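# Sort stickered items into matching colored containers

## Task

Place every item inside the container whose color matches the sticker on that item.

## Robot and tools

Setup. Four identical i2rt Big YAM arms (arm1, arm2, arm3, arm4) share one workspace. Each has six revolute joints, a two-finger gripper and a wrist camera. Fixed room cameras: cam_room_a1, cam_room_a2, cam_room_b1, cam_room_b2. Wrist cameras: arm1_cam_wrist to arm4_cam_wrist. Foot (base_link) positions in the scene frame, in metres: arm1 (-0.644, +1.377, +0.914), arm2 (-0.655, -0.555, +0.928), arm3 (+0.651, -1.332, +0.868), arm4 (+0.648, +0.477, +0.879). Each foot looks along its own +x. arm1 and arm4 are turned about +90 degrees about z; arm2 and arm3 about -90 degrees. A hand reaches roughly 1.0 m from its joint1 axis.

Frames. Every pose uses one scene frame: origin on the floor, +z up, metres. "hand" is the point between the finger pads, about 1 cm short of the tips. The fingers point along the hand's +z and open and close along its y. Quaternions are written w first. "hand_target" is where the hand would be at the joint targets the drive currently holds. Printed hand positions can be off, more so at long reach, and hands often settle a centimetre or more away from the requested pose.

Tool move. Arguments: one optional object per robot (arm1..arm4) plus optional "cameras". A robot not named keeps its previous command. Inside a robot's object:
- "joints": absolute targets keyed by name. joint1_rad -2.879 to 2.879 (base yaw, positive counter-clockwise seen from above, 0 = along the foot's facing). joint2_rad 0 to 3.141 (shoulder; 0 = upper arm pointing back, larger lifts it up and forward). joint3_rad 0 to 3.019 (elbow; 0 = folded, larger opens). joint4_rad -1.692 to 1.57 (hand pitch, positive tips fingers up). joint5_rad -1.57 to 1.57 (hand yaw, positive to the arm's right). joint6_rad -2.094 to 2.094 (hand roll, positive clockwise seen from behind). gripper_m 0 to 0.093, the fingertip gap in metres. Radians for arm joints.
- "target": a single list of seven numbers [x, y, z, qw, qx, qy, qz], an absolute hand pose in the scene frame (metres plus unit quaternion). The hand travels in a straight line toward it from its current hand_target. When "target" is given, "joints" may only carry gripper_m.
- "speed": top path speed in m/s, 0.002 to 0.5, default 0.25; only allowed with "target". Rotation is capped at twice this number in rad/s.
All motions in one call start together; all hand paths in the call finish together, paced by the slowest. A path lasts 0.5 to 10 s; an action at most 15 s. The controller limits each step to 100 mm and 20 degrees from the measured pose, and may sacrifice orientation for position. Joint moves can swing the hand in wide arcs. Paths do not avoid objects or other arms, and hands may overshoot speed near full extension. Unknown keys make the call invalid; out-of-range values get it refused, and after a refusal or a stop later move/wait/finished_scene calls in that reply are skipped.
"cameras": list of camera names, or "all"; omitted or null means all, [] means none.

Tool wait: "seconds" 0 to 10, optional "cameras"; nothing new is commanded and the state is returned. Tool zoom_image: "camera" and "region" [x0, y0, x1, y1] in pixels from the top-left, at most 504 by 504, on a camera included in the latest images. Tool read_manual gives only licence text. Tool finished_scene takes "scene" (1 to 3) and ends the current scene irreversibly; the goal must hold without the robots afterwards. The first scene is practice and may be skipped.

Results. Each robot's state: joint_positions, Joint velocities (rad/s, gripper m/s; "within noise" when still), joint torques (N m, arm joints only, with offsets and noise; joints 3 and 4 wrap sign beyond ±28), hand, hand_target, joint_status and hand_status. The "move" line reports each robot given a motion as "done" or its worst status. "pictures" lists image order. Robots under "as last shown" were not commanded; their status says "not commanded". Status words: "off_target" (stopped short, may still push); "time_out" (joint stalled; it keeps a nearby target and pushes; on_its_own lists these, and "held at" gives the target, not the reading); "not_followed" with "joint command not followed" or "pose unreachable" (a safety check blocked it; the gripper part still runs). To relieve a pushing joint, command its reported position. "limit_stop_at_motor_heat" follows a heat fault; resend the target. MOTOR HOT appears at 85 °C; at 100 °C the arm goes limp and drops for 30-60 s (OVER-TEMPERATURE FAULT), sometimes without warning.

Gripping. Closed on nothing reads 0.000-0.003. While squeezing a rigid part at full force the reading is up to 0.005 below its width (some grippers read up to 0.002 wider). Command about 0.005 under the contact reading for a firm hold, less deep for soft or delicate items; go deeper still for small or round ones. Release by commanding well above the reading. In free air readings run up to 0.003 wide.

Avoid. Never push anything off the work area or onto the floor. Do not let two arms press together, and do not close one gripper on another's fingers; the anti-collision check can be late and ignores fingers, gripper housings and wrist cameras meeting. Arms keep pushing after contact, so avoid hard pushes, slams and long outstretched holds that heat motors. Do not drop items or release them while moving; lower them into the container first. Objects may be nudged by outside disturbances, so check cameras before grasping. The simulation keeps running while you deliberate.

Each tool is called as name(argument=value, ...), one argument or row to a line, values as JSON.

## Session

move(
)

Scene clock: 0.00 s.
Joint torques (N m): no reading
Motor temperatures (°C): arm1=[21 23 27 23 21 21 21] | arm2=[23 24 26 22 22 20 23] | arm3=[24 23 23 23 24 23 23] | arm4=[22 21 23 22 24 21 24]
Heat: arm1: hottest joint3_rad 27 °C; arm2: hottest joint3_rad 26 °C; arm3: hottest joint1_rad 24 °C; arm4: hottest joint5_rad 24 °C.
Joint velocities: within noise
arm1.joint_positions: joint1_rad=-0.168 joint2_rad=+0.560 joint3_rad=+1.361 joint4_rad=-1.410 joint5_rad=+0.240 joint6_rad=+0.692 gripper_m=+0.09396
arm1.joint_status: not commanded
arm1.hand: x=-0.5745 y=+1.5715 z=+1.4388 quat_wxyz=(-0.303, +0.280, -0.837, -0.359) (m; scene frame)
arm1.hand_target: x=-0.5746 y=+1.5689 z=+1.4515 quat_wxyz=(-0.308, +0.276, -0.832, -0.370) (m; scene frame)
arm1.hand_status: not commanded
arm2.joint_positions: joint1_rad=+0.198 joint2_rad=+0.483 joint3_rad=+1.641 joint4_rad=-1.210 joint5_rad=-0.086 joint6_rad=-0.484 gripper_m=+0.09396
arm2.joint_status: not commanded
arm2.hand: x=-0.6069 y=-0.6635 z=+1.6316 quat_wxyz=(-0.468, -0.246, -0.683, +0.505) (m; scene frame)
arm2.hand_target: x=-0.6088 y=-0.6576 z=+1.6378 quat_wxyz=(-0.472, -0.244, -0.677, +0.510) (m; scene frame)
arm2.hand_status: not commanded
arm3.joint_positions: joint1_rad=+0.130 joint2_rad=+0.645 joint3_rad=+1.695 joint4_rad=-1.138 joint5_rad=+0.075 joint6_rad=+0.392 gripper_m=+0.09396
arm3.joint_status: not commanded
arm3.hand: x=+0.6386 y=-1.5165 z=+1.5921 quat_wxyz=(-0.552, -0.621, -0.389, +0.398) (m; scene frame)
arm3.hand_target: x=+0.6385 y=-1.5116 z=+1.6003 quat_wxyz=(-0.558, -0.615, -0.384, +0.402) (m; scene frame)
arm3.hand_status: not commanded
arm4.joint_positions: joint1_rad=+0.147 joint2_rad=+0.437 joint3_rad=+1.709 joint4_rad=-1.566 joint5_rad=+0.245 joint6_rad=+0.670 gripper_m=+0.09396
arm4.joint_status: not commanded
arm4.hand: x=+0.6820 y=+0.5376 z=+1.5262 quat_wxyz=(-0.292, +0.355, -0.719, -0.522) (m; scene frame)
arm4.hand_target: x=+0.6829 y=+0.5336 z=+1.5314 quat_wxyz=(-0.294, +0.352, -0.714, -0.529) (m; scene frame)
arm4.hand_status: not commanded
pictures: arm1_cam_wrist, arm2_cam_wrist, arm3_cam_wrist, arm4_cam_wrist, cam_room_a1, cam_room_a2, cam_room_b1, cam_room_b2
Images, in order (width x height): arm1_cam_wrist 672x504, arm2_cam_wrist 672x504, arm3_cam_wrist 672x504, arm4_cam_wrist 672x504, cam_room_a1 672x504, cam_room_a2 672x504, cam_room_b1 672x504, cam_room_b2 672x504.

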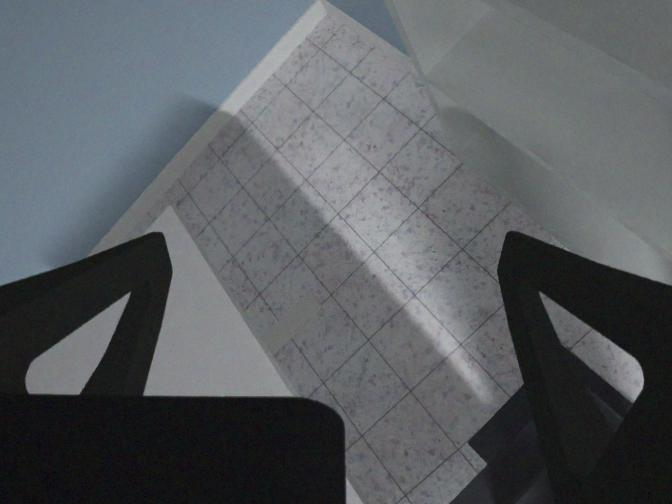

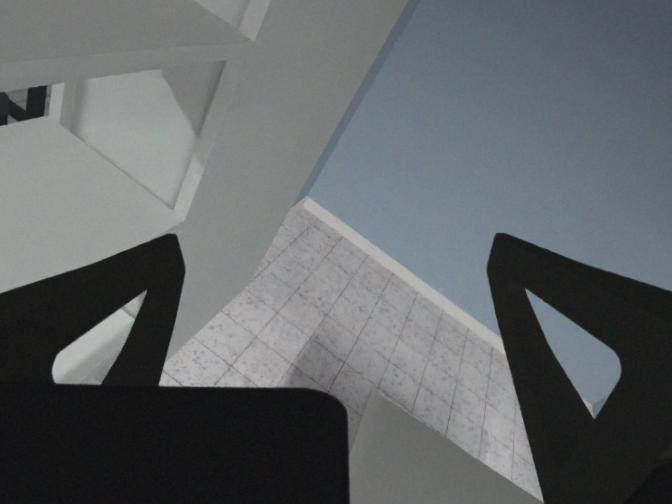

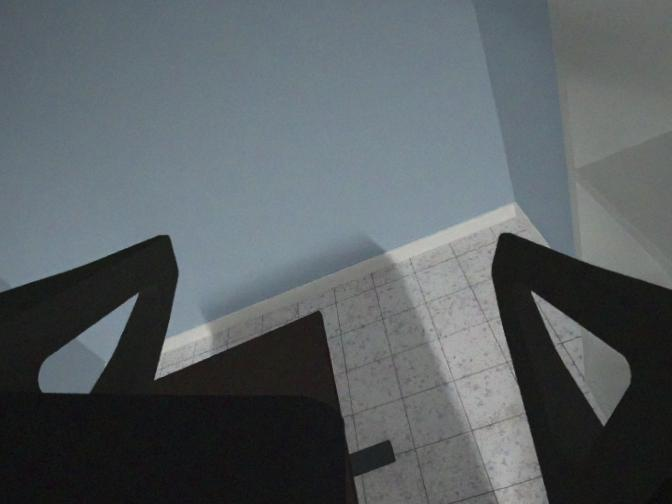

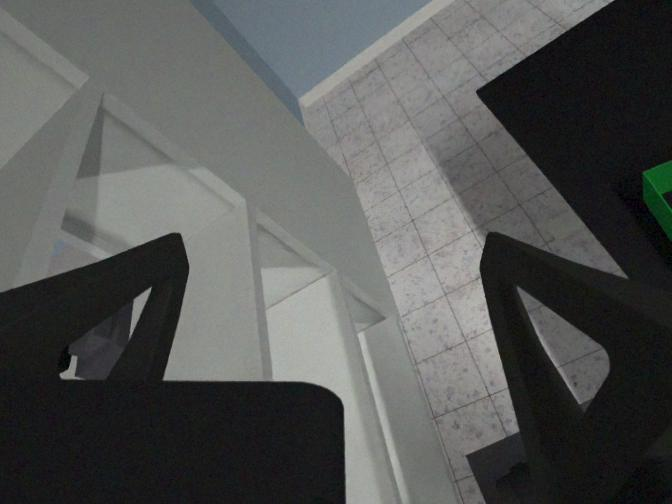

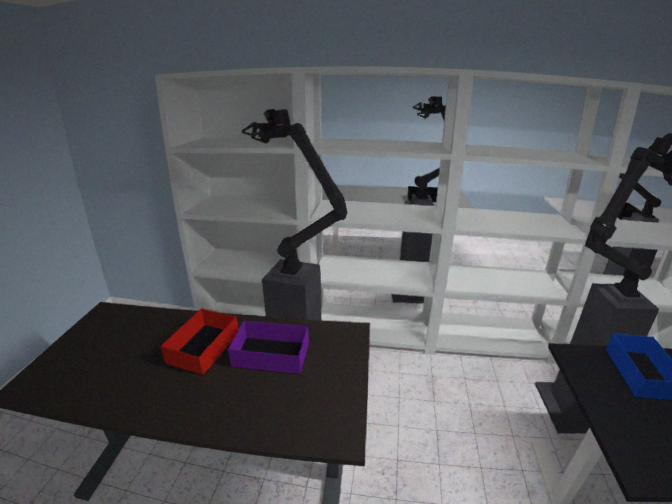

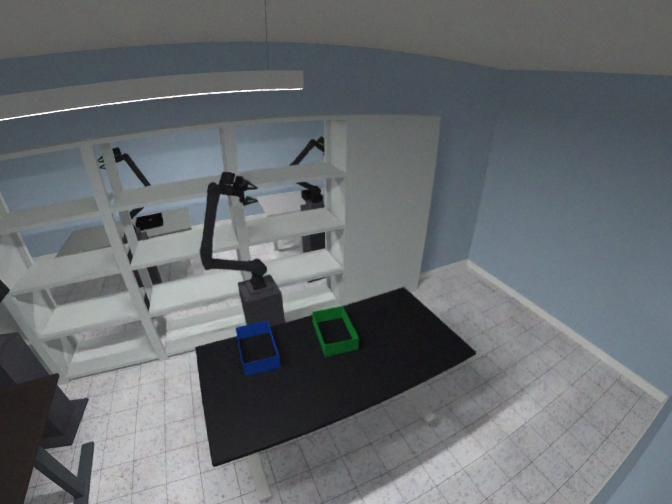

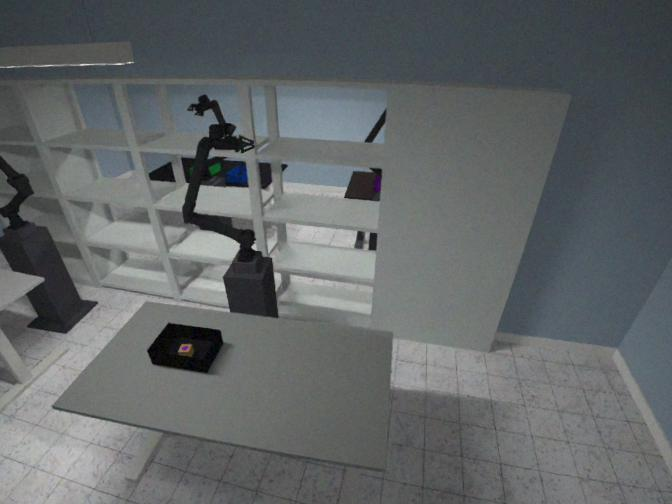

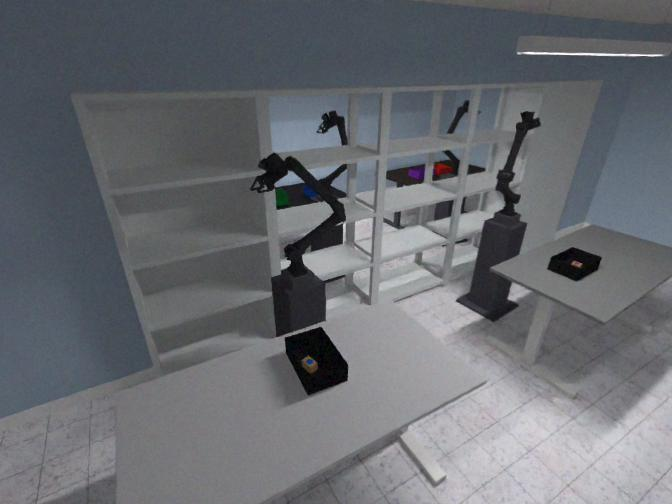

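move(
  arm1={"joints":{"joint1_rad":1.4,"joint2_rad":2.05,"joint3_rad":1.82,"joint4_rad":-1.39,"joint5_rad":0,"joint6_rad":0}},
  arm2={"joints":{"joint1_rad":-1.75,"joint2_rad":2.05,"joint3_rad":1.82,"joint4_rad":-1.39,"joint5_rad":0,"joint6_rad":0}},
  arm3={"joints":{"joint1_rad":1.65,"joint2_rad":2.05,"joint3_rad":1.82,"joint4_rad":-1.39,"joint5_rad":0,"joint6_rad":0}},
  arm4={"joints":{"joint1_rad":-1.6,"joint2_rad":2.05,"joint3_rad":1.82,"joint4_rad":-1.39,"joint5_rad":0,"joint6_rad":0}},
  cameras=["arm1_cam_wrist","arm2_cam_wrist","arm3_cam_wrist","arm4_cam_wrist"],
)

Scene clock: 13.77 s.
Joint torques (N m): arm1=[-1.79 -18.78 12.63 0.2 0.05 0.03] | arm2=[0.5 -21.36 10.67 0.1 -0.11 0.19] | arm3=[0.56 -23.36 9.35 -0.51 0.12 -0.11] | arm4=[0.21 -21.25 9.68 -0.47 0.07 -0.09]
Motor temperatures (°C): arm1=[21 24 29 23 21 21 21] | arm2=[23 24 27 22 22 20 23] | arm3=[24 23 24 23 24 23 23] | arm4=[22 22 24 22 24 21 24]
Heat: arm1: hottest joint3_rad 29 °C; arm2: hottest joint3_rad 27 °C; arm3: hottest joint1_rad 24 °C; arm4: hottest joint3_rad 24 °C.
move: arm1 done; arm2 done; arm3 done; arm4 done
Joint velocities: within noise
arm1.joint_positions: joint1_rad=+1.397 joint2_rad=+2.068 joint3_rad=+1.791 joint4_rad=-1.384 joint5_rad=-0.001 joint6_rad=+0.006 gripper_m=+0.09398
arm1.joint_status: all done
arm1.hand: x=-1.2466 y=+1.4411 z=+1.0057 quat_wxyz=(+0.002, +0.998, -0.056, +0.037) (m; scene frame)
arm1.hand_target: x=-1.2553 y=+1.4403 z=+1.0262 quat_wxyz=(+0.000, +0.999, -0.051, +0.017) (m; scene frame)
arm1.hand_status: not commanded
arm2.joint_positions: joint1_rad=-1.747 joint2_rad=+2.033 joint3_rad=+1.814 joint4_rad=-1.377 joint5_rad=+0.002 joint6_rad=-0.012 gripper_m=+0.09397
arm2.joint_status: all done
arm2.hand: x=-1.2722 y=-0.5180 z=+1.0379 quat_wxyz=(+0.002, -1.000, +0.024, -0.013) (m; scene frame)
arm2.hand_target: x=-1.2706 y=-0.5168 z=+1.0298 quat_wxyz=(+0.001, -0.999, +0.031, -0.025) (m; scene frame)
arm2.hand_status: not commanded
arm3.joint_positions: joint1_rad=+1.659 joint2_rad=+2.054 joint3_rad=+1.807 joint4_rad=-1.382 joint5_rad=-0.002 joint6_rad=+0.005 gripper_m=+0.09397
arm3.joint_status: all done
arm3.hand: x=+1.2644 y=-1.3505 z=+0.9641 quat_wxyz=(+0.028, -0.019, -0.999, +0.005) (m; scene frame)
arm3.hand_target: x=+1.2669 y=-1.3564 z=+0.9713 quat_wxyz=(+0.024, -0.021, -0.999, +0.006) (m; scene frame)
arm3.hand_status: not commanded
arm4.joint_positions: joint1_rad=-1.593 joint2_rad=+2.035 joint3_rad=+1.795 joint4_rad=-1.380 joint5_rad=+0.001 joint6_rad=+0.013 gripper_m=+0.09397
arm4.joint_status: all done
arm4.hand: x=+1.2592 y=+0.4977 z=+0.9785 quat_wxyz=(+0.027, +0.010, -1.000, +0.003) (m; scene frame)
arm4.hand_target: x=+1.2646 y=+0.4941 z=+0.9785 quat_wxyz=(+0.027, +0.014, -1.000, +0.002) (m; scene frame)
arm4.hand_status: not commanded
pictures: arm1_cam_wrist, arm2_cam_wrist, arm3_cam_wrist, arm4_cam_wrist
Images, in order (width x height): arm1_cam_wrist 672x504, arm2_cam_wrist 672x504, arm3_cam_wrist 672x504, arm4_cam_wrist 672x504.

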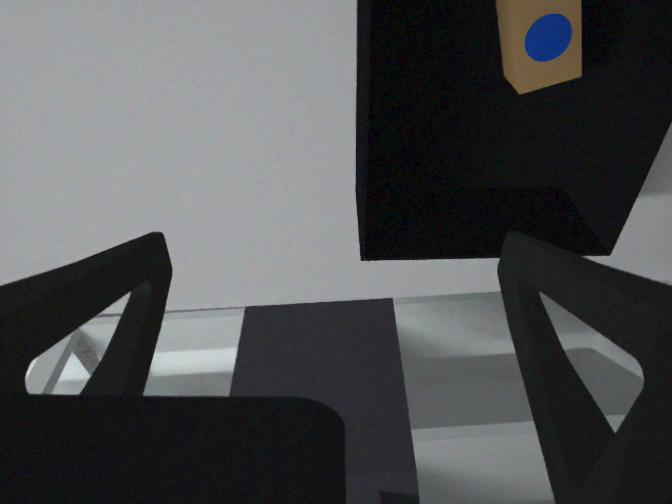

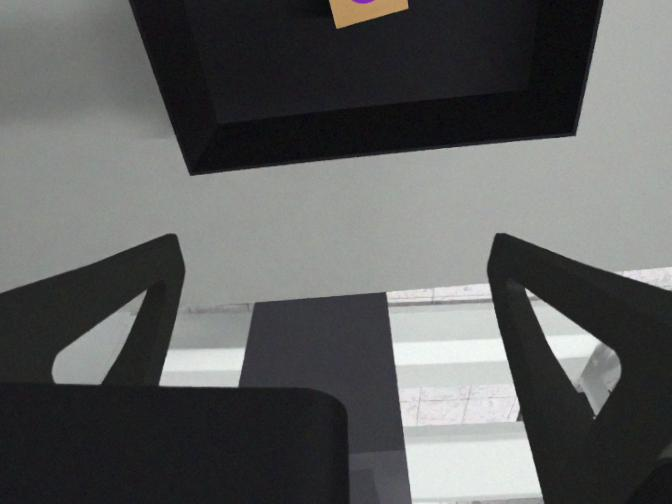

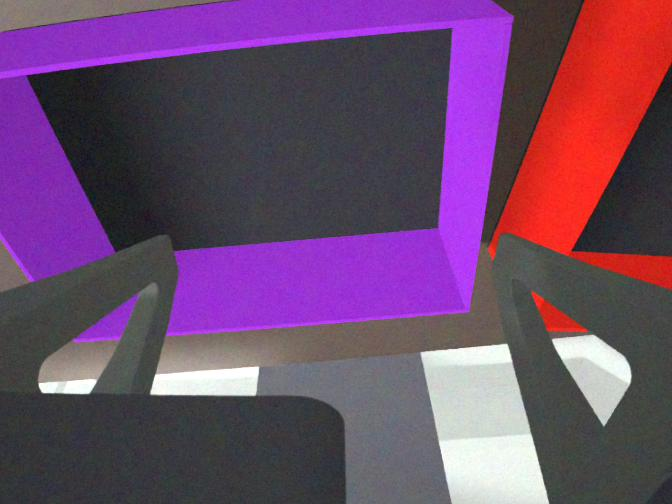

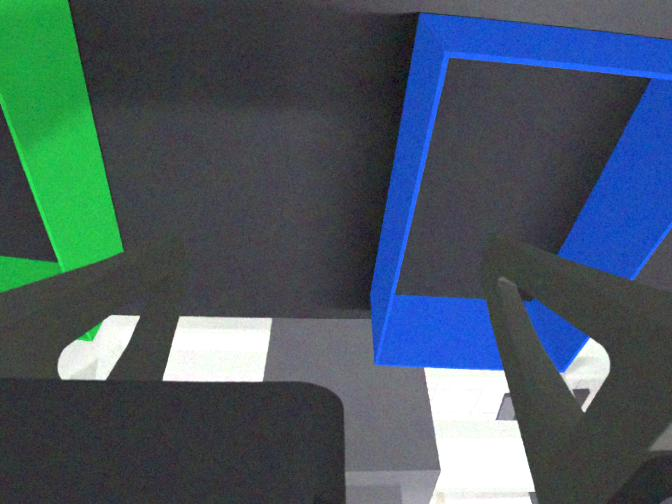

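move(
  arm1={"target":[-1.255,1.57,0.88,-0.0015,0.996,0.087,0.0175]},
  arm2={"target":[-1.325,-0.495,0.88,-0.0018,0.9945,0.1045,0.0175]},
  arm3={"joints":{"joint2_rad":0.3115,"joint3_rad":0.544,"joint4_rad":-0.389,"joint5_rad":0,"joint6_rad":0}},
  arm4={"joints":{"joint2_rad":0.3115,"joint3_rad":0.544,"joint4_rad":-0.389,"joint5_rad":0,"joint6_rad":0}},
  cameras=["arm1_cam_wrist","arm2_cam_wrist"],
)

Scene clock: 40.83 s.
Joint torques (N m): arm1=[-1.55 -19.96 10.69 0.73 0.01 -0.07] | arm2=[0.03 -23.82 13.37 0.91 0.05 -0.08] | arm3=[0.67 2.08 9.84 2.52 0.11 -0.1] | arm4=[0.44 1.26 10.21 2.22 0.08 -0.06]
Motor temperatures (°C): arm1=[21 25 30 23 21 21 21] | arm2=[23 26 30 22 22 20 23] | arm3=[24 24 26 23 24 23 23] | arm4=[22 23 29 22 24 21 24]
Heat: arm1: hottest joint3_rad 30 °C; arm2: hottest joint3_rad 30 °C; arm3: hottest joint3_rad 26 °C; arm4: hottest joint3_rad 29 °C.
move: arm1 off_target; arm2 off_target; arm3 done; arm4 done
Joint velocities: within noise
arm1.joint_positions: joint1_rad=+1.199 joint2_rad=+2.262 joint3_rad=+1.752 joint4_rad=-1.142 joint5_rad=+0.018 joint6_rad=-0.465 gripper_m=+0.09398
arm1.joint_status: not commanded
arm1.hand: x=-1.2437 y=+1.5684 z=+0.8715 quat_wxyz=(+0.005, +0.996, +0.081, +0.033) (m; scene frame)
arm1.hand_target: x=-1.2548 y=+1.5699 z=+0.8803 quat_wxyz=(-0.002, +0.996, +0.087, +0.017) (m; scene frame)
arm1.hand_status: off_target (0.014 m and 2.1 deg from the pose sent, 0.180 m and 16.5 deg at the start)
arm2.joint_positions: joint1_rad=-1.767 joint2_rad=+2.314 joint3_rad=+1.853 joint4_rad=-1.183 joint5_rad=+0.005 joint6_rad=-0.281 gripper_m=+0.09397
arm2.joint_status: not commanded
arm2.hand: x=-1.3050 y=-0.5022 z=+0.8753 quat_wxyz=(-0.002, -0.994, -0.101, -0.038) (m; scene frame)
arm2.hand_target: x=-1.3239 y=-0.4950 z=+0.8804 quat_wxyz=(+0.002, -0.994, -0.104, -0.017) (m; scene frame)
arm2.hand_status: off_target (0.022 m and 2.4 deg from the pose sent, 0.168 m and 14.7 deg at the start)
arm3.joint_positions: joint1_rad=+1.659 joint2_rad=+0.308 joint3_rad=+0.544 joint4_rad=-0.404 joint5_rad=-0.002 joint6_rad=+0.005 gripper_m=+0.09397
arm3.joint_status: all done
arm3.hand: x=+0.9457 y=-1.3364 z=+1.2262 quat_wxyz=(-0.646, -0.009, -0.763, +0.013) (m; scene frame)
arm3.hand_target: x=+0.9471 y=-1.3395 z=+1.2286 quat_wxyz=(-0.650, -0.011, -0.760, +0.019) (m; scene frame)
arm3.hand_status: not commanded
arm4.joint_positions: joint1_rad=-1.593 joint2_rad=+0.312 joint3_rad=+0.534 joint4_rad=-0.406 joint5_rad=+0.001 joint6_rad=+0.013 gripper_m=+0.09397
arm4.joint_status: all done
arm4.hand: x=+0.9459 y=+0.4880 z=+1.2284 quat_wxyz=(-0.637, +0.009, -0.770, -0.014) (m; scene frame)
arm4.hand_target: x=+0.9463 y=+0.4862 z=+1.2386 quat_wxyz=(-0.648, +0.011, -0.762, -0.008) (m; scene frame)
arm4.hand_status: not commanded
pictures: arm1_cam_wrist, arm2_cam_wrist
Images, in order (width x height): arm1_cam_wrist 672x504, arm2_cam_wrist 672x504.

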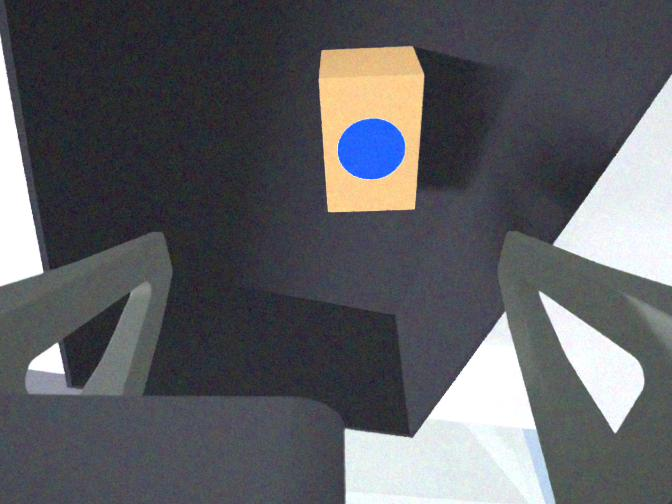

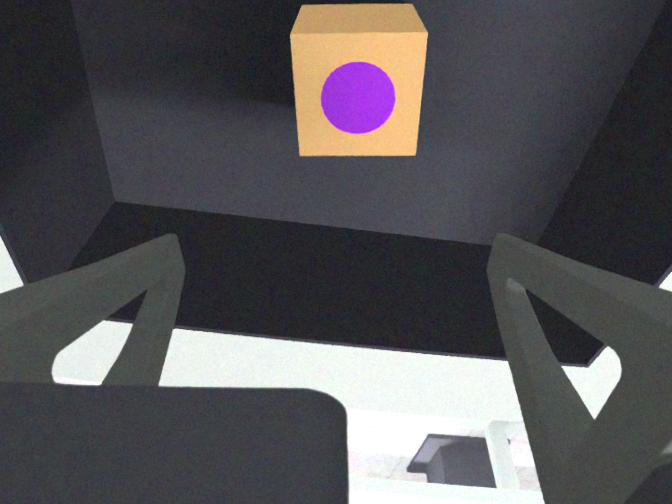

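move(
  arm1={"target":[-1.211,1.597,0.80,-0.0101,0.989,0.0822,0.1216]},
  arm2={"target":[-1.312,-0.483,0.81,-0.0125,0.987,0.102,0.1213]},
  arm3={"joints":{"joint1_rad":-1.99}},
  arm4={"joints":{"joint1_rad":0.9}},
  cameras=["arm1_cam_wrist","arm2_cam_wrist","arm3_cam_wrist"],
)

move(
  arm1={"target":[-1.211,1.597,0.735,-0.0101,0.989,0.0822,0.1216],"speed":0.15},
  arm2={"target":[-1.312,-0.483,0.745,-0.0125,0.987,0.102,0.1213],"speed":0.15},
  cameras=["arm1_cam_wrist","arm2_cam_wrist"],
)

Scene clock: 73.70 s.
Joint torques (N m): arm1=[-2.14 -20.78 11.6 -0.42 0.12 -0.07] | arm2=[-0.03 -25.64 12.72 -0.46 0.17 -0.01] | arm3=[0.62 2.02 9.85 2.48 -0.04 -0.1] | arm4=[1.26 1.9 10.18 2.15 0.12 -0.11]
Motor temperatures (°C): arm1=[21 27 31 23 21 21 21] | arm2=[23 27 34 22 22 20 23] | arm3=[24 24 28 23 24 23 23] | arm4=[22 23 34 22 24 21 24]
Heat: arm1: hottest joint3_rad 31 °C; arm2: hottest joint3_rad 34 °C; arm3: hottest joint3_rad 28 °C; arm4: hottest joint3_rad 34 °C.
move: arm1 off_target; arm2 off_target; arm3 done; arm4 done
Joint velocities: within noise
arm1.joint_positions: joint1_rad=+1.170 joint2_rad=+2.423 joint3_rad=+1.754 joint4_rad=-1.181 joint5_rad=+0.118 joint6_rad=-0.480 gripper_m=+0.09398
arm1.joint_status: not commanded
arm1.hand: x=-1.1913 y=+1.5877 z=+0.7800 quat_wxyz=(-0.001, +0.986, +0.081, +0.143) (m; scene frame)
arm1.hand_target: x=-1.2101 y=+1.5968 z=+0.8003 quat_wxyz=(-0.010, +0.989, +0.082, +0.122) (m; scene frame)
arm1.hand_status: off_target (0.030 m and 2.7 deg from the pose sent, 0.084 m and 10.3 deg at the start)
arm2.joint_positions: joint1_rad=-1.770 joint2_rad=+2.529 joint3_rad=+2.045 joint4_rad=-1.339 joint5_rad=+0.064 joint6_rad=-0.281 gripper_m=+0.09397
arm2.joint_status: not commanded
arm2.hand: x=-1.2991 y=-0.4905 z=+0.8041 quat_wxyz=(+0.010, -0.986, -0.102, -0.131) (m; scene frame)
arm2.hand_target: x=-1.3115 y=-0.4829 z=+0.8102 quat_wxyz=(+0.013, -0.987, -0.102, -0.121) (m; scene frame)
arm2.hand_status: off_target (0.016 m and 1.1 deg from the pose sent, 0.069 m and 9.8 deg at the start)
arm3.joint_positions: joint1_rad=-1.980 joint2_rad=+0.308 joint3_rad=+0.544 joint4_rad=-0.404 joint5_rad=+0.001 joint6_rad=+0.005 gripper_m=+0.09402
arm3.joint_status: all done
arm3.hand: x=+0.3961 y=-1.1768 z=+1.2234 quat_wxyz=(+0.163, -0.738, +0.206, +0.621) (m; scene frame)
arm3.hand_target: x=+0.3961 y=-1.1737 z=+1.2257 quat_wxyz=(+0.168, -0.734, +0.207, +0.624) (m; scene frame)
arm3.hand_status: not commanded
arm4.joint_positions: joint1_rad=+0.898 joint2_rad=+0.312 joint3_rad=+0.534 joint4_rad=-0.406 joint5_rad=-0.002 joint6_rad=+0.013 gripper_m=+0.09400
arm4.joint_status: all done
arm4.hand: x=+0.4076 y=+0.6501 z=+1.2304 quat_wxyz=(-0.188, +0.730, -0.239, -0.612) (m; scene frame)
arm4.hand_target: x=+0.4073 y=+0.6501 z=+1.2406 quat_wxyz=(-0.195, +0.723, -0.232, -0.621) (m; scene frame)
arm4.hand_status: not commanded
pictures: arm1_cam_wrist, arm2_cam_wrist, arm3_cam_wrist
Images, in order (width x height): arm1_cam_wrist 672x504, arm2_cam_wrist 672x504, arm3_cam_wrist 672x504.

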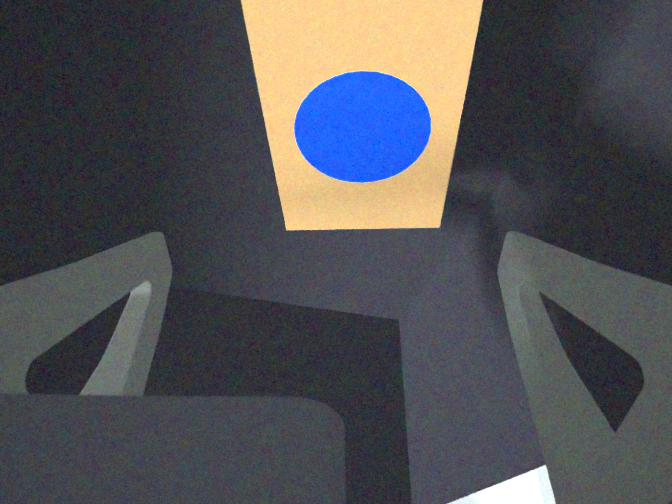

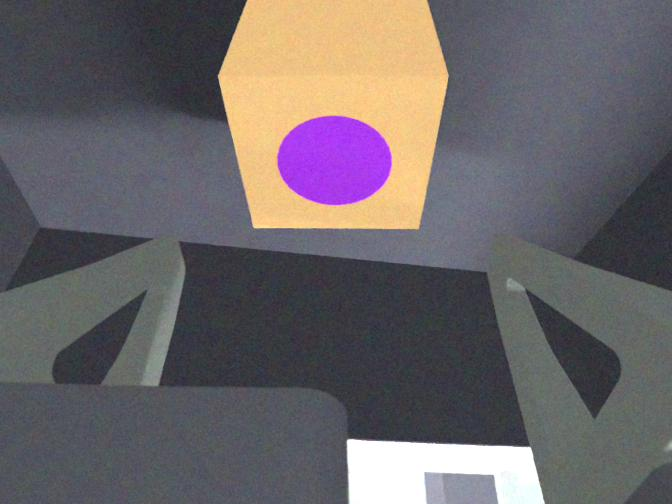

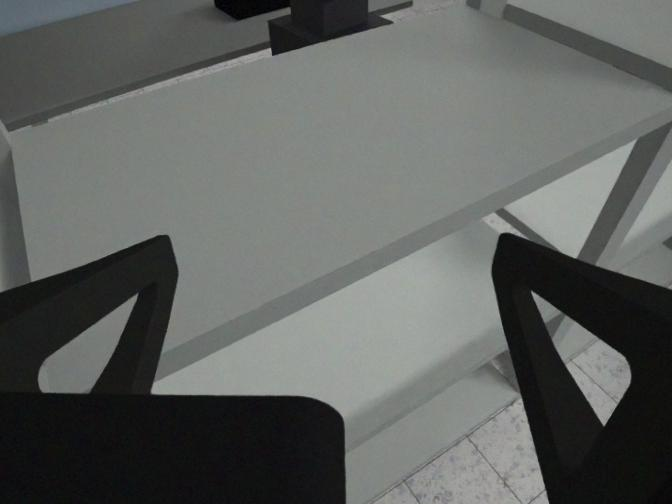

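Scene clock: 74.83 s.
Joint torques (N m): arm1=[-2.55 -19.08 10.88 0.35 0.04 -0.11] | arm2=[-0.03 -23.71 12.34 0.28 0.18 -0.02] | arm3=[0.5 2.02 9.8 2.47 -0.04 -0.09] | arm4=[1.08 1.49 10.22 2.09 0.17 -0.11]
Motor temperatures (°C): arm1=[21 27 31 23 21 21 21] | arm2=[23 27 34 22 22 20 23] | arm3=[24 24 28 23 24 23 23] | arm4=[22 23 34 22 24 21 24]
Heat: arm1: hottest joint3_rad 31 °C; arm2: hottest joint3_rad 34 °C; arm3: hottest joint3_rad 28 °C; arm4: hottest joint3_rad 34 °C.
move: arm1 off_target; arm2 off_target
Joint velocities: within noise
arm1.joint_positions: joint1_rad=+1.173 joint2_rad=+2.508 joint3_rad=+1.777 joint4_rad=-1.109 joint5_rad=+0.120 joint6_rad=-0.480 gripper_m=+0.09398
arm1.joint_status: not commanded
arm1.hand: x=-1.1948 y=+1.5875 z=+0.7324 quat_wxyz=(-0.004, +0.987, +0.082, +0.139) (m; scene frame)
arm1.hand_target: x=-1.2105 y=+1.5969 z=+0.7356 quat_wxyz=(-0.010, +0.989, +0.082, +0.121) (m; scene frame)
arm1.hand_status: off_target (0.019 m and 2.1 deg from the pose sent, 0.050 m and 2.6 deg at the start)
arm2.joint_positions: joint1_rad=-1.770 joint2_rad=+2.610 joint3_rad=+2.070 joint4_rad=-1.275 joint5_rad=+0.064 joint6_rad=-0.281 gripper_m=+0.09397
arm2.joint_status: not commanded
arm2.hand: x=-1.3024 y=-0.4902 z=+0.7563 quat_wxyz=(+0.011, -0.987, -0.102, -0.127) (m; scene frame)
arm2.hand_target: x=-1.3111 y=-0.4830 z=+0.7452 quat_wxyz=(+0.013, -0.987, -0.102, -0.121) (m; scene frame)
arm2.hand_status: off_target (0.016 m and 0.7 deg from the pose sent, 0.061 m and 1.1 deg at the start)
arm3, arm4: as last shown
pictures: arm1_cam_wrist, arm2_cam_wrist
Images, in order (width x height): arm1_cam_wrist 672x504, arm2_cam_wrist 672x504.

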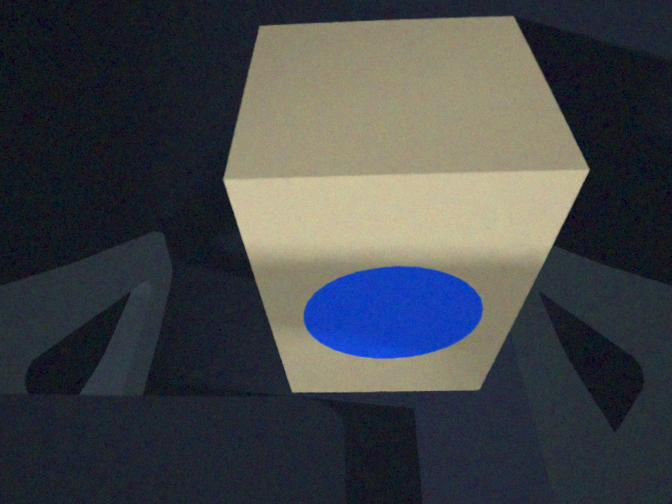

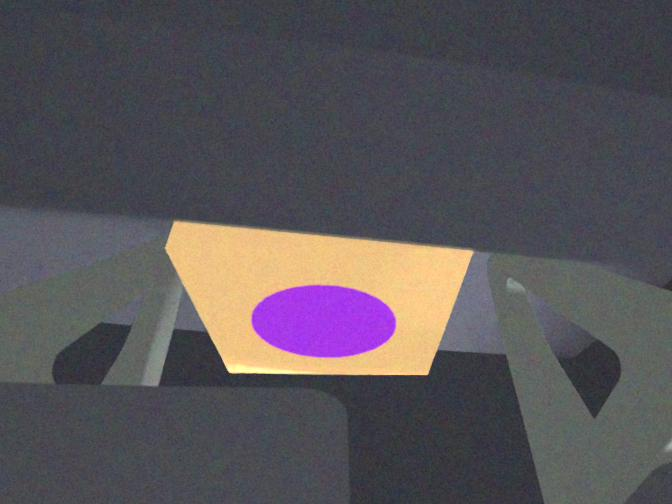

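move(
  arm2={"target":[-1.305,-0.483,0.85,0.0384,0.7755,-0.628,0.0474],"speed":0.5},
  cameras=["arm1_cam_wrist","arm2_cam_wrist","cam_room_b2"],
)

zoom_image(
  camera="cam_room_b2",
  region=[260, 310, 380, 400],
)

Scene clock: 134.13 s.
Joint torques (N m): arm1=[-1.9 -19.66 11.02 0.47 0.03 -0.05] | arm2=[-0.03 -26.11 7.9 1.07 0.1 0.22] | arm3=[0.62 1.96 9.84 2.47 -0.05 -0.1] | arm4=[0.97 1.79 10.13 2.03 0.14 -0.08]
Motor temperatures (°C): arm1=[21 29 34 23 21 21 21] | arm2=[23 27 33 22 22 20 23] | arm3=[24 24 30 23 24 23 23] | arm4=[22 22 37 22 24 21 24]
Heat: arm1: hottest joint3_rad 34 °C; arm2: hottest joint3_rad 33 °C; arm3: hottest joint3_rad 30 °C; arm4: hottest joint3_rad 37 °C.
move: arm2 done
Joint velocities: within noise
arm1, arm3, arm4: as last shown
arm2.joint_positions: joint1_rad=-1.820 joint2_rad=+2.342 joint3_rad=+1.825 joint4_rad=-1.105 joint5_rad=-0.121 joint6_rad=+1.203 gripper_m=+0.09398
arm2.joint_status: not commanded
arm2.hand: x=-1.3058 y=-0.4889 z=+0.8485 quat_wxyz=(-0.037, -0.783, +0.619, -0.053) (m; scene frame)
arm2.hand_target: x=-1.3049 y=-0.4832 z=+0.8499 quat_wxyz=(-0.038, -0.776, +0.628, -0.048) (m; scene frame)
arm2.hand_status: done (0.006 m and 1.5 deg from the pose sent, 0.094 m and 90.1 deg at the start)
pictures: arm1_cam_wrist, arm2_cam_wrist, cam_room_b2
Images, in order (width x height): arm1_cam_wrist 672x504, arm2_cam_wrist 672x504, cam_room_b2 672x504.

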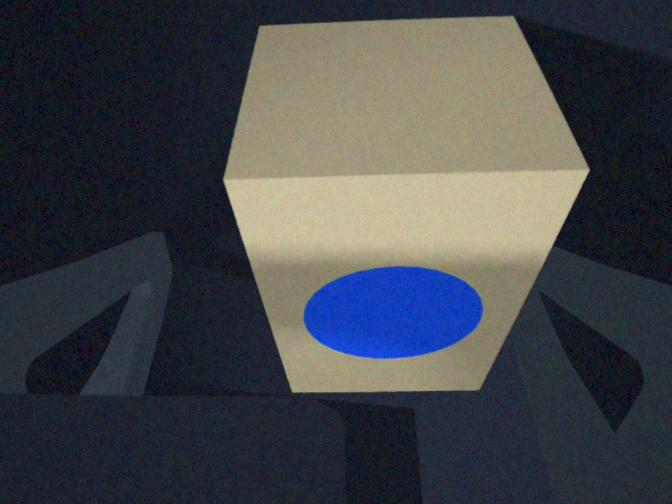

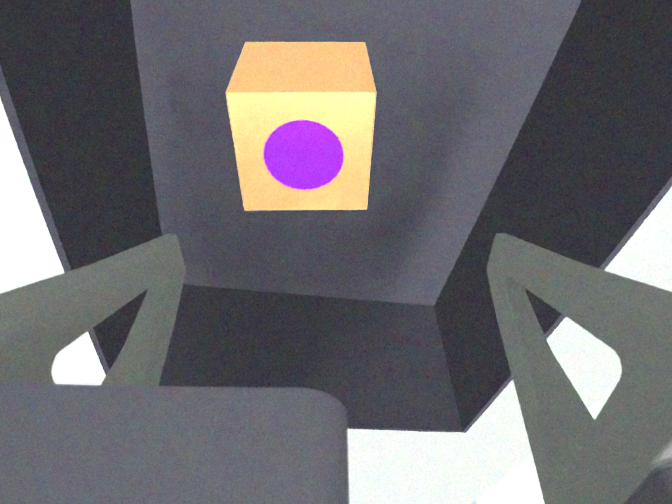

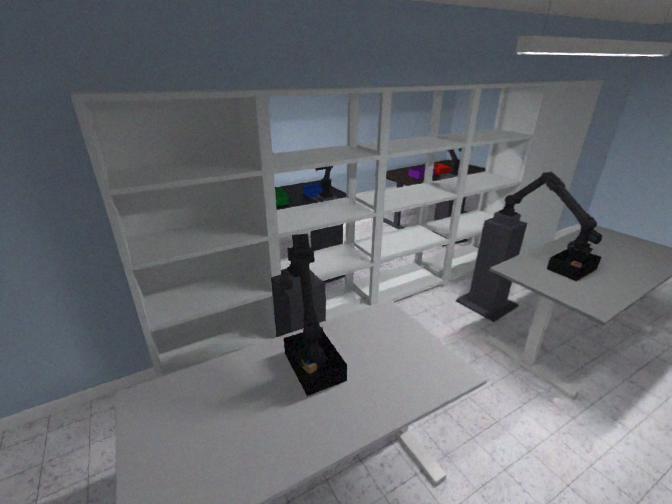

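Scaled by 4.200.

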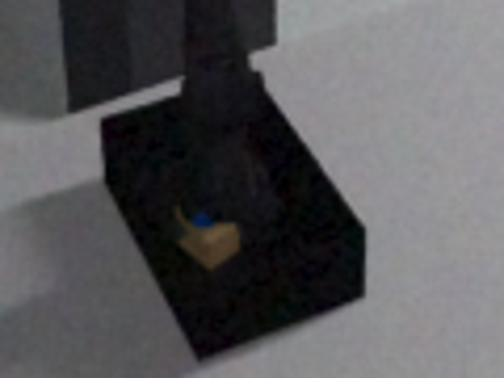

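move(
  arm1={"target":[-1.215,1.597,0.80,0.0015,0.996,0.083,-0.0175]},
  arm2={"target":[-1.315,-0.481,0.81,0.0384,0.7755,-0.628,0.0474],"joints":{"gripper_m":0.073}},
  cameras=["arm1_cam_wrist","arm2_cam_wrist"],
)

Scene clock: 155.27 s.
Joint torques (N m): arm1=[-2.02 -19.08 7.9 0.77 -0.11 -0.06] | arm2=[-0.03 -23 11.1 0.96 0.11 0.21] | arm3=[0.62 1.9 9.85 2.5 -0.05 -0.09] | arm4=[0.79 1.61 10.13 2.07 0.19 -0.12]
Motor temperatures (°C): arm1=[21 29 34 23 21 21 21] | arm2=[23 28 32 22 22 20 23] | arm3=[24 24 30 23 24 23 23] | arm4=[22 22 38 22 24 21 24]
Heat: arm1: hottest joint3_rad 34 °C; arm2: hottest joint3_rad 32 °C; arm3: hottest joint3_rad 30 °C; arm4: hottest joint3_rad 38 °C.
move: arm1 done; arm2 off_target
Joint velocities: within noise
arm1.joint_positions: joint1_rad=+1.137 joint2_rad=+2.286 joint3_rad=+1.559 joint4_rad=-0.848 joint5_rad=-0.013 joint6_rad=-0.529 gripper_m=+0.09398
arm1.joint_status: not commanded
arm1.hand: x=-1.2123 y=+1.5925 z=+0.7959 quat_wxyz=(+0.005, +0.997, +0.082, -0.009) (m; scene frame)
arm1.hand_target: x=-1.2149 y=+1.5971 z=+0.8000 quat_wxyz=(+0.001, +0.996, +0.083, -0.017) (m; scene frame)
arm1.hand_status: done (0.007 m and 1.1 deg from the pose sent, 0.071 m and 18.0 deg at the start)
arm2.joint_positions: joint1_rad=-1.820 joint2_rad=+2.388 joint3_rad=+1.825 joint4_rad=-1.061 joint5_rad=-0.121 joint6_rad=+1.203 gripper_m=+0.07310
arm2.joint_status: all done
arm2.hand: x=-1.3062 y=-0.4888 z=+0.8192 quat_wxyz=(-0.036, -0.783, +0.619, -0.053) (m; scene frame)
arm2.hand_target: x=-1.3144 y=-0.4812 z=+0.8102 quat_wxyz=(-0.039, -0.776, +0.628, -0.047) (m; scene frame)
arm2.hand_status: off_target (0.015 m and 1.5 deg from the pose sent, 0.040 m and 1.5 deg at the start)
arm3, arm4: as last shown
pictures: arm1_cam_wrist, arm2_cam_wrist
Images, in order (width x height): arm1_cam_wrist 672x504, arm2_cam_wrist 672x504.

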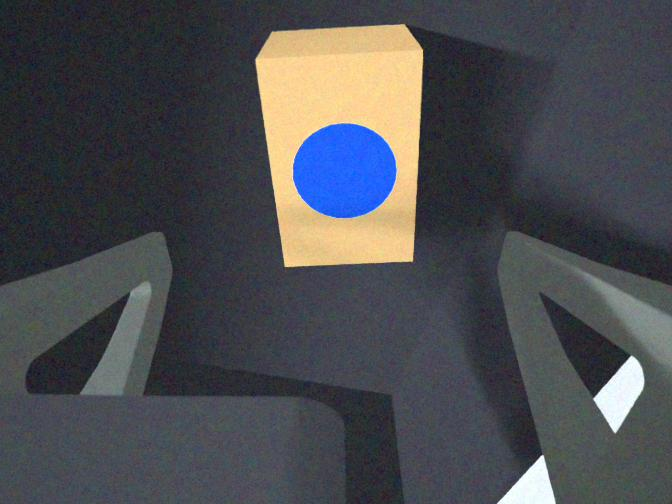

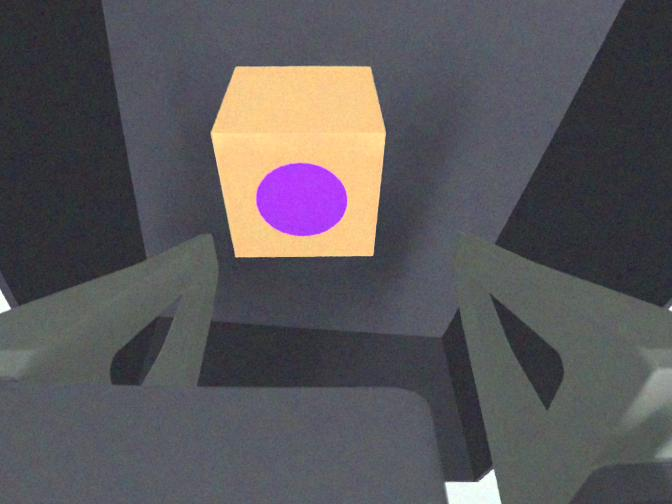

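move(
  arm1={"target":[-1.234,1.599,0.775,0.0015,0.996,0.083,-0.0175]},
  arm2={"target":[-1.329,-0.478,0.813,0.0384,0.7755,-0.628,0.0474]},
  cameras=["arm1_cam_wrist","arm2_cam_wrist"],
)

Scene clock: 168.33 s.
Joint torques (N m): arm1=[-2.08 -17.73 11.97 0.68 0 0.04] | arm2=[-0.09 -22.48 13.05 0.01 0.11 0.19] | arm3=[0.67 2.02 9.84 2.52 -0.04 -0.11] | arm4=[0.85 1.32 10.14 2.21 0.14 -0.08]
Motor temperatures (°C): arm1=[21 28 33 23 21 21 21] | arm2=[23 29 33 22 22 20 23] | arm3=[24 24 30 23 24 23 23] | arm4=[22 22 38 22 24 21 24]
Heat: arm1: hottest joint3_rad 33 °C; arm2: hottest joint3_rad 33 °C; arm3: hottest joint3_rad 30 °C; arm4: hottest joint3_rad 38 °C.
move: arm1 off_target; arm2 off_target
Joint velocities: within noise
arm1.joint_positions: joint1_rad=+1.139 joint2_rad=+2.344 joint3_rad=+1.583 joint4_rad=-0.843 joint5_rad=-0.015 joint6_rad=-0.529 gripper_m=+0.09398
arm1.joint_status: not commanded
arm1.hand: x=-1.2108 y=+1.5900 z=+0.7682 quat_wxyz=(+0.012, +0.996, +0.083, +0.004) (m; scene frame)
arm1.hand_target: x=-1.2329 y=+1.5986 z=+0.7757 quat_wxyz=(+0.001, +0.996, +0.083, -0.017) (m; scene frame)
arm1.hand_status: off_target (0.026 m and 2.8 deg from the pose sent, 0.031 m and 1.1 deg at the start)
arm2.joint_positions: joint1_rad=-1.820 joint2_rad=+2.408 joint3_rad=+1.874 joint4_rad=-1.076 joint5_rad=-0.121 joint6_rad=+1.203 gripper_m=+0.07310
arm2.joint_status: not commanded
arm2.hand: x=-1.3196 y=-0.4867 z=+0.8219 quat_wxyz=(-0.040, -0.783, +0.619, -0.047) (m; scene frame)
arm2.hand_target: x=-1.3282 y=-0.4781 z=+0.8131 quat_wxyz=(-0.039, -0.776, +0.628, -0.047) (m; scene frame)
arm2.hand_status: off_target (0.016 m and 1.3 deg from the pose sent, 0.026 m and 1.5 deg at the start)
arm3, arm4: as last shown
pictures: arm1_cam_wrist, arm2_cam_wrist
Images, in order (width x height): arm1_cam_wrist 672x504, arm2_cam_wrist 672x504.

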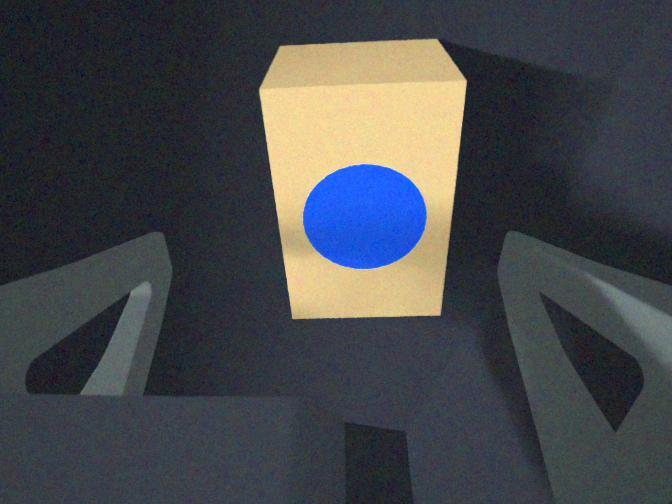

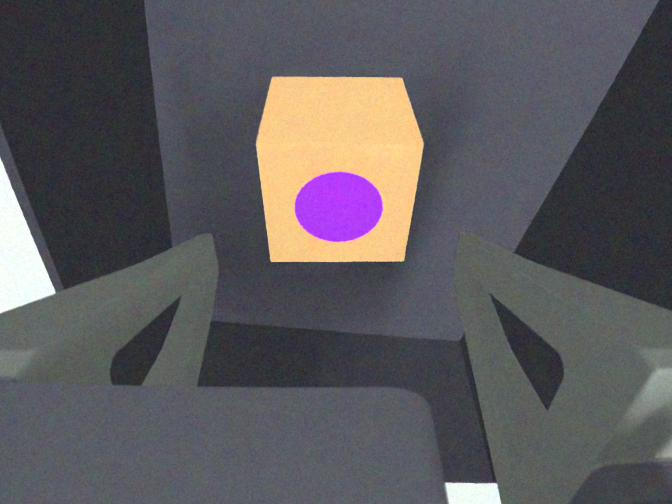

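move(
  arm1={"target":[-1.254,1.606,0.757,0.0015,0.996,0.083,-0.0175],"speed":0.15},
  arm2={"target":[-1.331,-0.472,0.747,0.0384,0.7755,-0.628,0.0474],"speed":0.15},
  cameras=["arm1_cam_wrist","arm2_cam_wrist"],
)

Scene clock: 175.97 s.
Joint torques (N m): arm1=[-1.73 -18.55 12.15 0.1 0.01 0.03] | arm2=[-0.03 -24.47 12.12 0.9 0.13 0.11] | arm3=[0.5 2.02 9.84 2.5 -0.05 -0.11] | arm4=[0.85 1.85 10.18 2.04 0.12 -0.07]
Motor temperatures (°C): arm1=[21 28 33 23 21 21 21] | arm2=[23 29 33 22 22 20 23] | arm3=[24 24 30 23 24 23 23] | arm4=[22 22 38 22 24 21 24]
Heat: arm1: hottest joint3_rad 33 °C; arm2: hottest joint3_rad 33 °C; arm3: hottest joint3_rad 30 °C; arm4: hottest joint3_rad 38 °C.
move: arm1 off_target; arm2 off_target
Joint velocities: within noise
arm1.joint_positions: joint1_rad=+1.139 joint2_rad=+2.418 joint3_rad=+1.682 joint4_rad=-0.843 joint5_rad=-0.015 joint6_rad=-0.529 gripper_m=+0.09398
arm1.joint_status: not commanded
arm1.hand: x=-1.2374 y=+1.6000 z=+0.7520 quat_wxyz=(+0.007, +0.997, +0.083, -0.007) (m; scene frame)
arm1.hand_target: x=-1.2534 y=+1.6058 z=+0.7574 quat_wxyz=(+0.001, +0.996, +0.083, -0.018) (m; scene frame)
arm1.hand_status: off_target (0.018 m and 1.3 deg from the pose sent, 0.047 m and 2.8 deg at the start)
arm2.joint_positions: joint1_rad=-1.830 joint2_rad=+2.541 joint3_rad=+1.913 joint4_rad=-1.020 joint5_rad=-0.121 joint6_rad=+1.203 gripper_m=+0.07310
arm2.joint_status: not commanded
arm2.hand: x=-1.3136 y=-0.4812 z=+0.7474 quat_wxyz=(-0.031, -0.779, +0.623, -0.064) (m; scene frame)
arm2.hand_target: x=-1.3302 y=-0.4722 z=+0.7475 quat_wxyz=(-0.039, -0.776, +0.628, -0.047) (m; scene frame)
arm2.hand_status: off_target (0.020 m and 2.2 deg from the pose sent, 0.077 m and 1.3 deg at the start)
arm3, arm4: as last shown
pictures: arm1_cam_wrist, arm2_cam_wrist
Images, in order (width x height): arm1_cam_wrist 672x504, arm2_cam_wrist 672x504.

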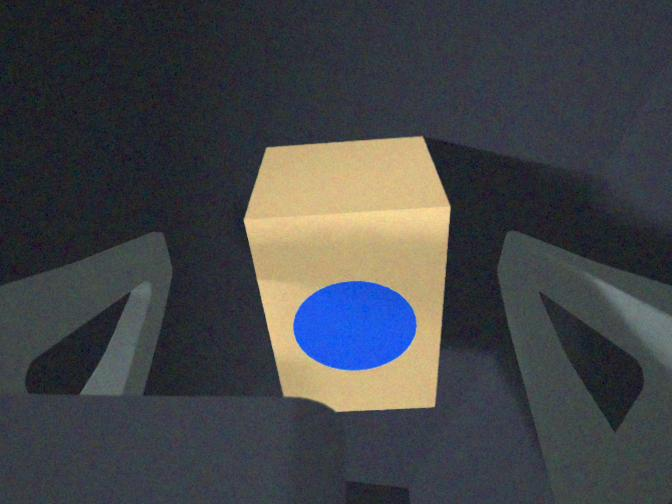

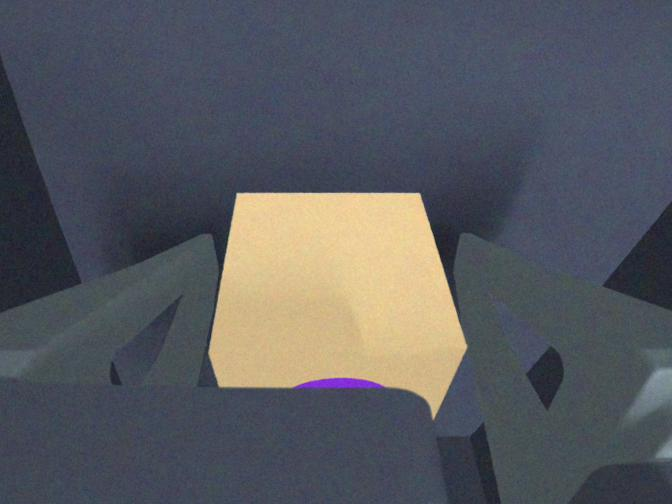

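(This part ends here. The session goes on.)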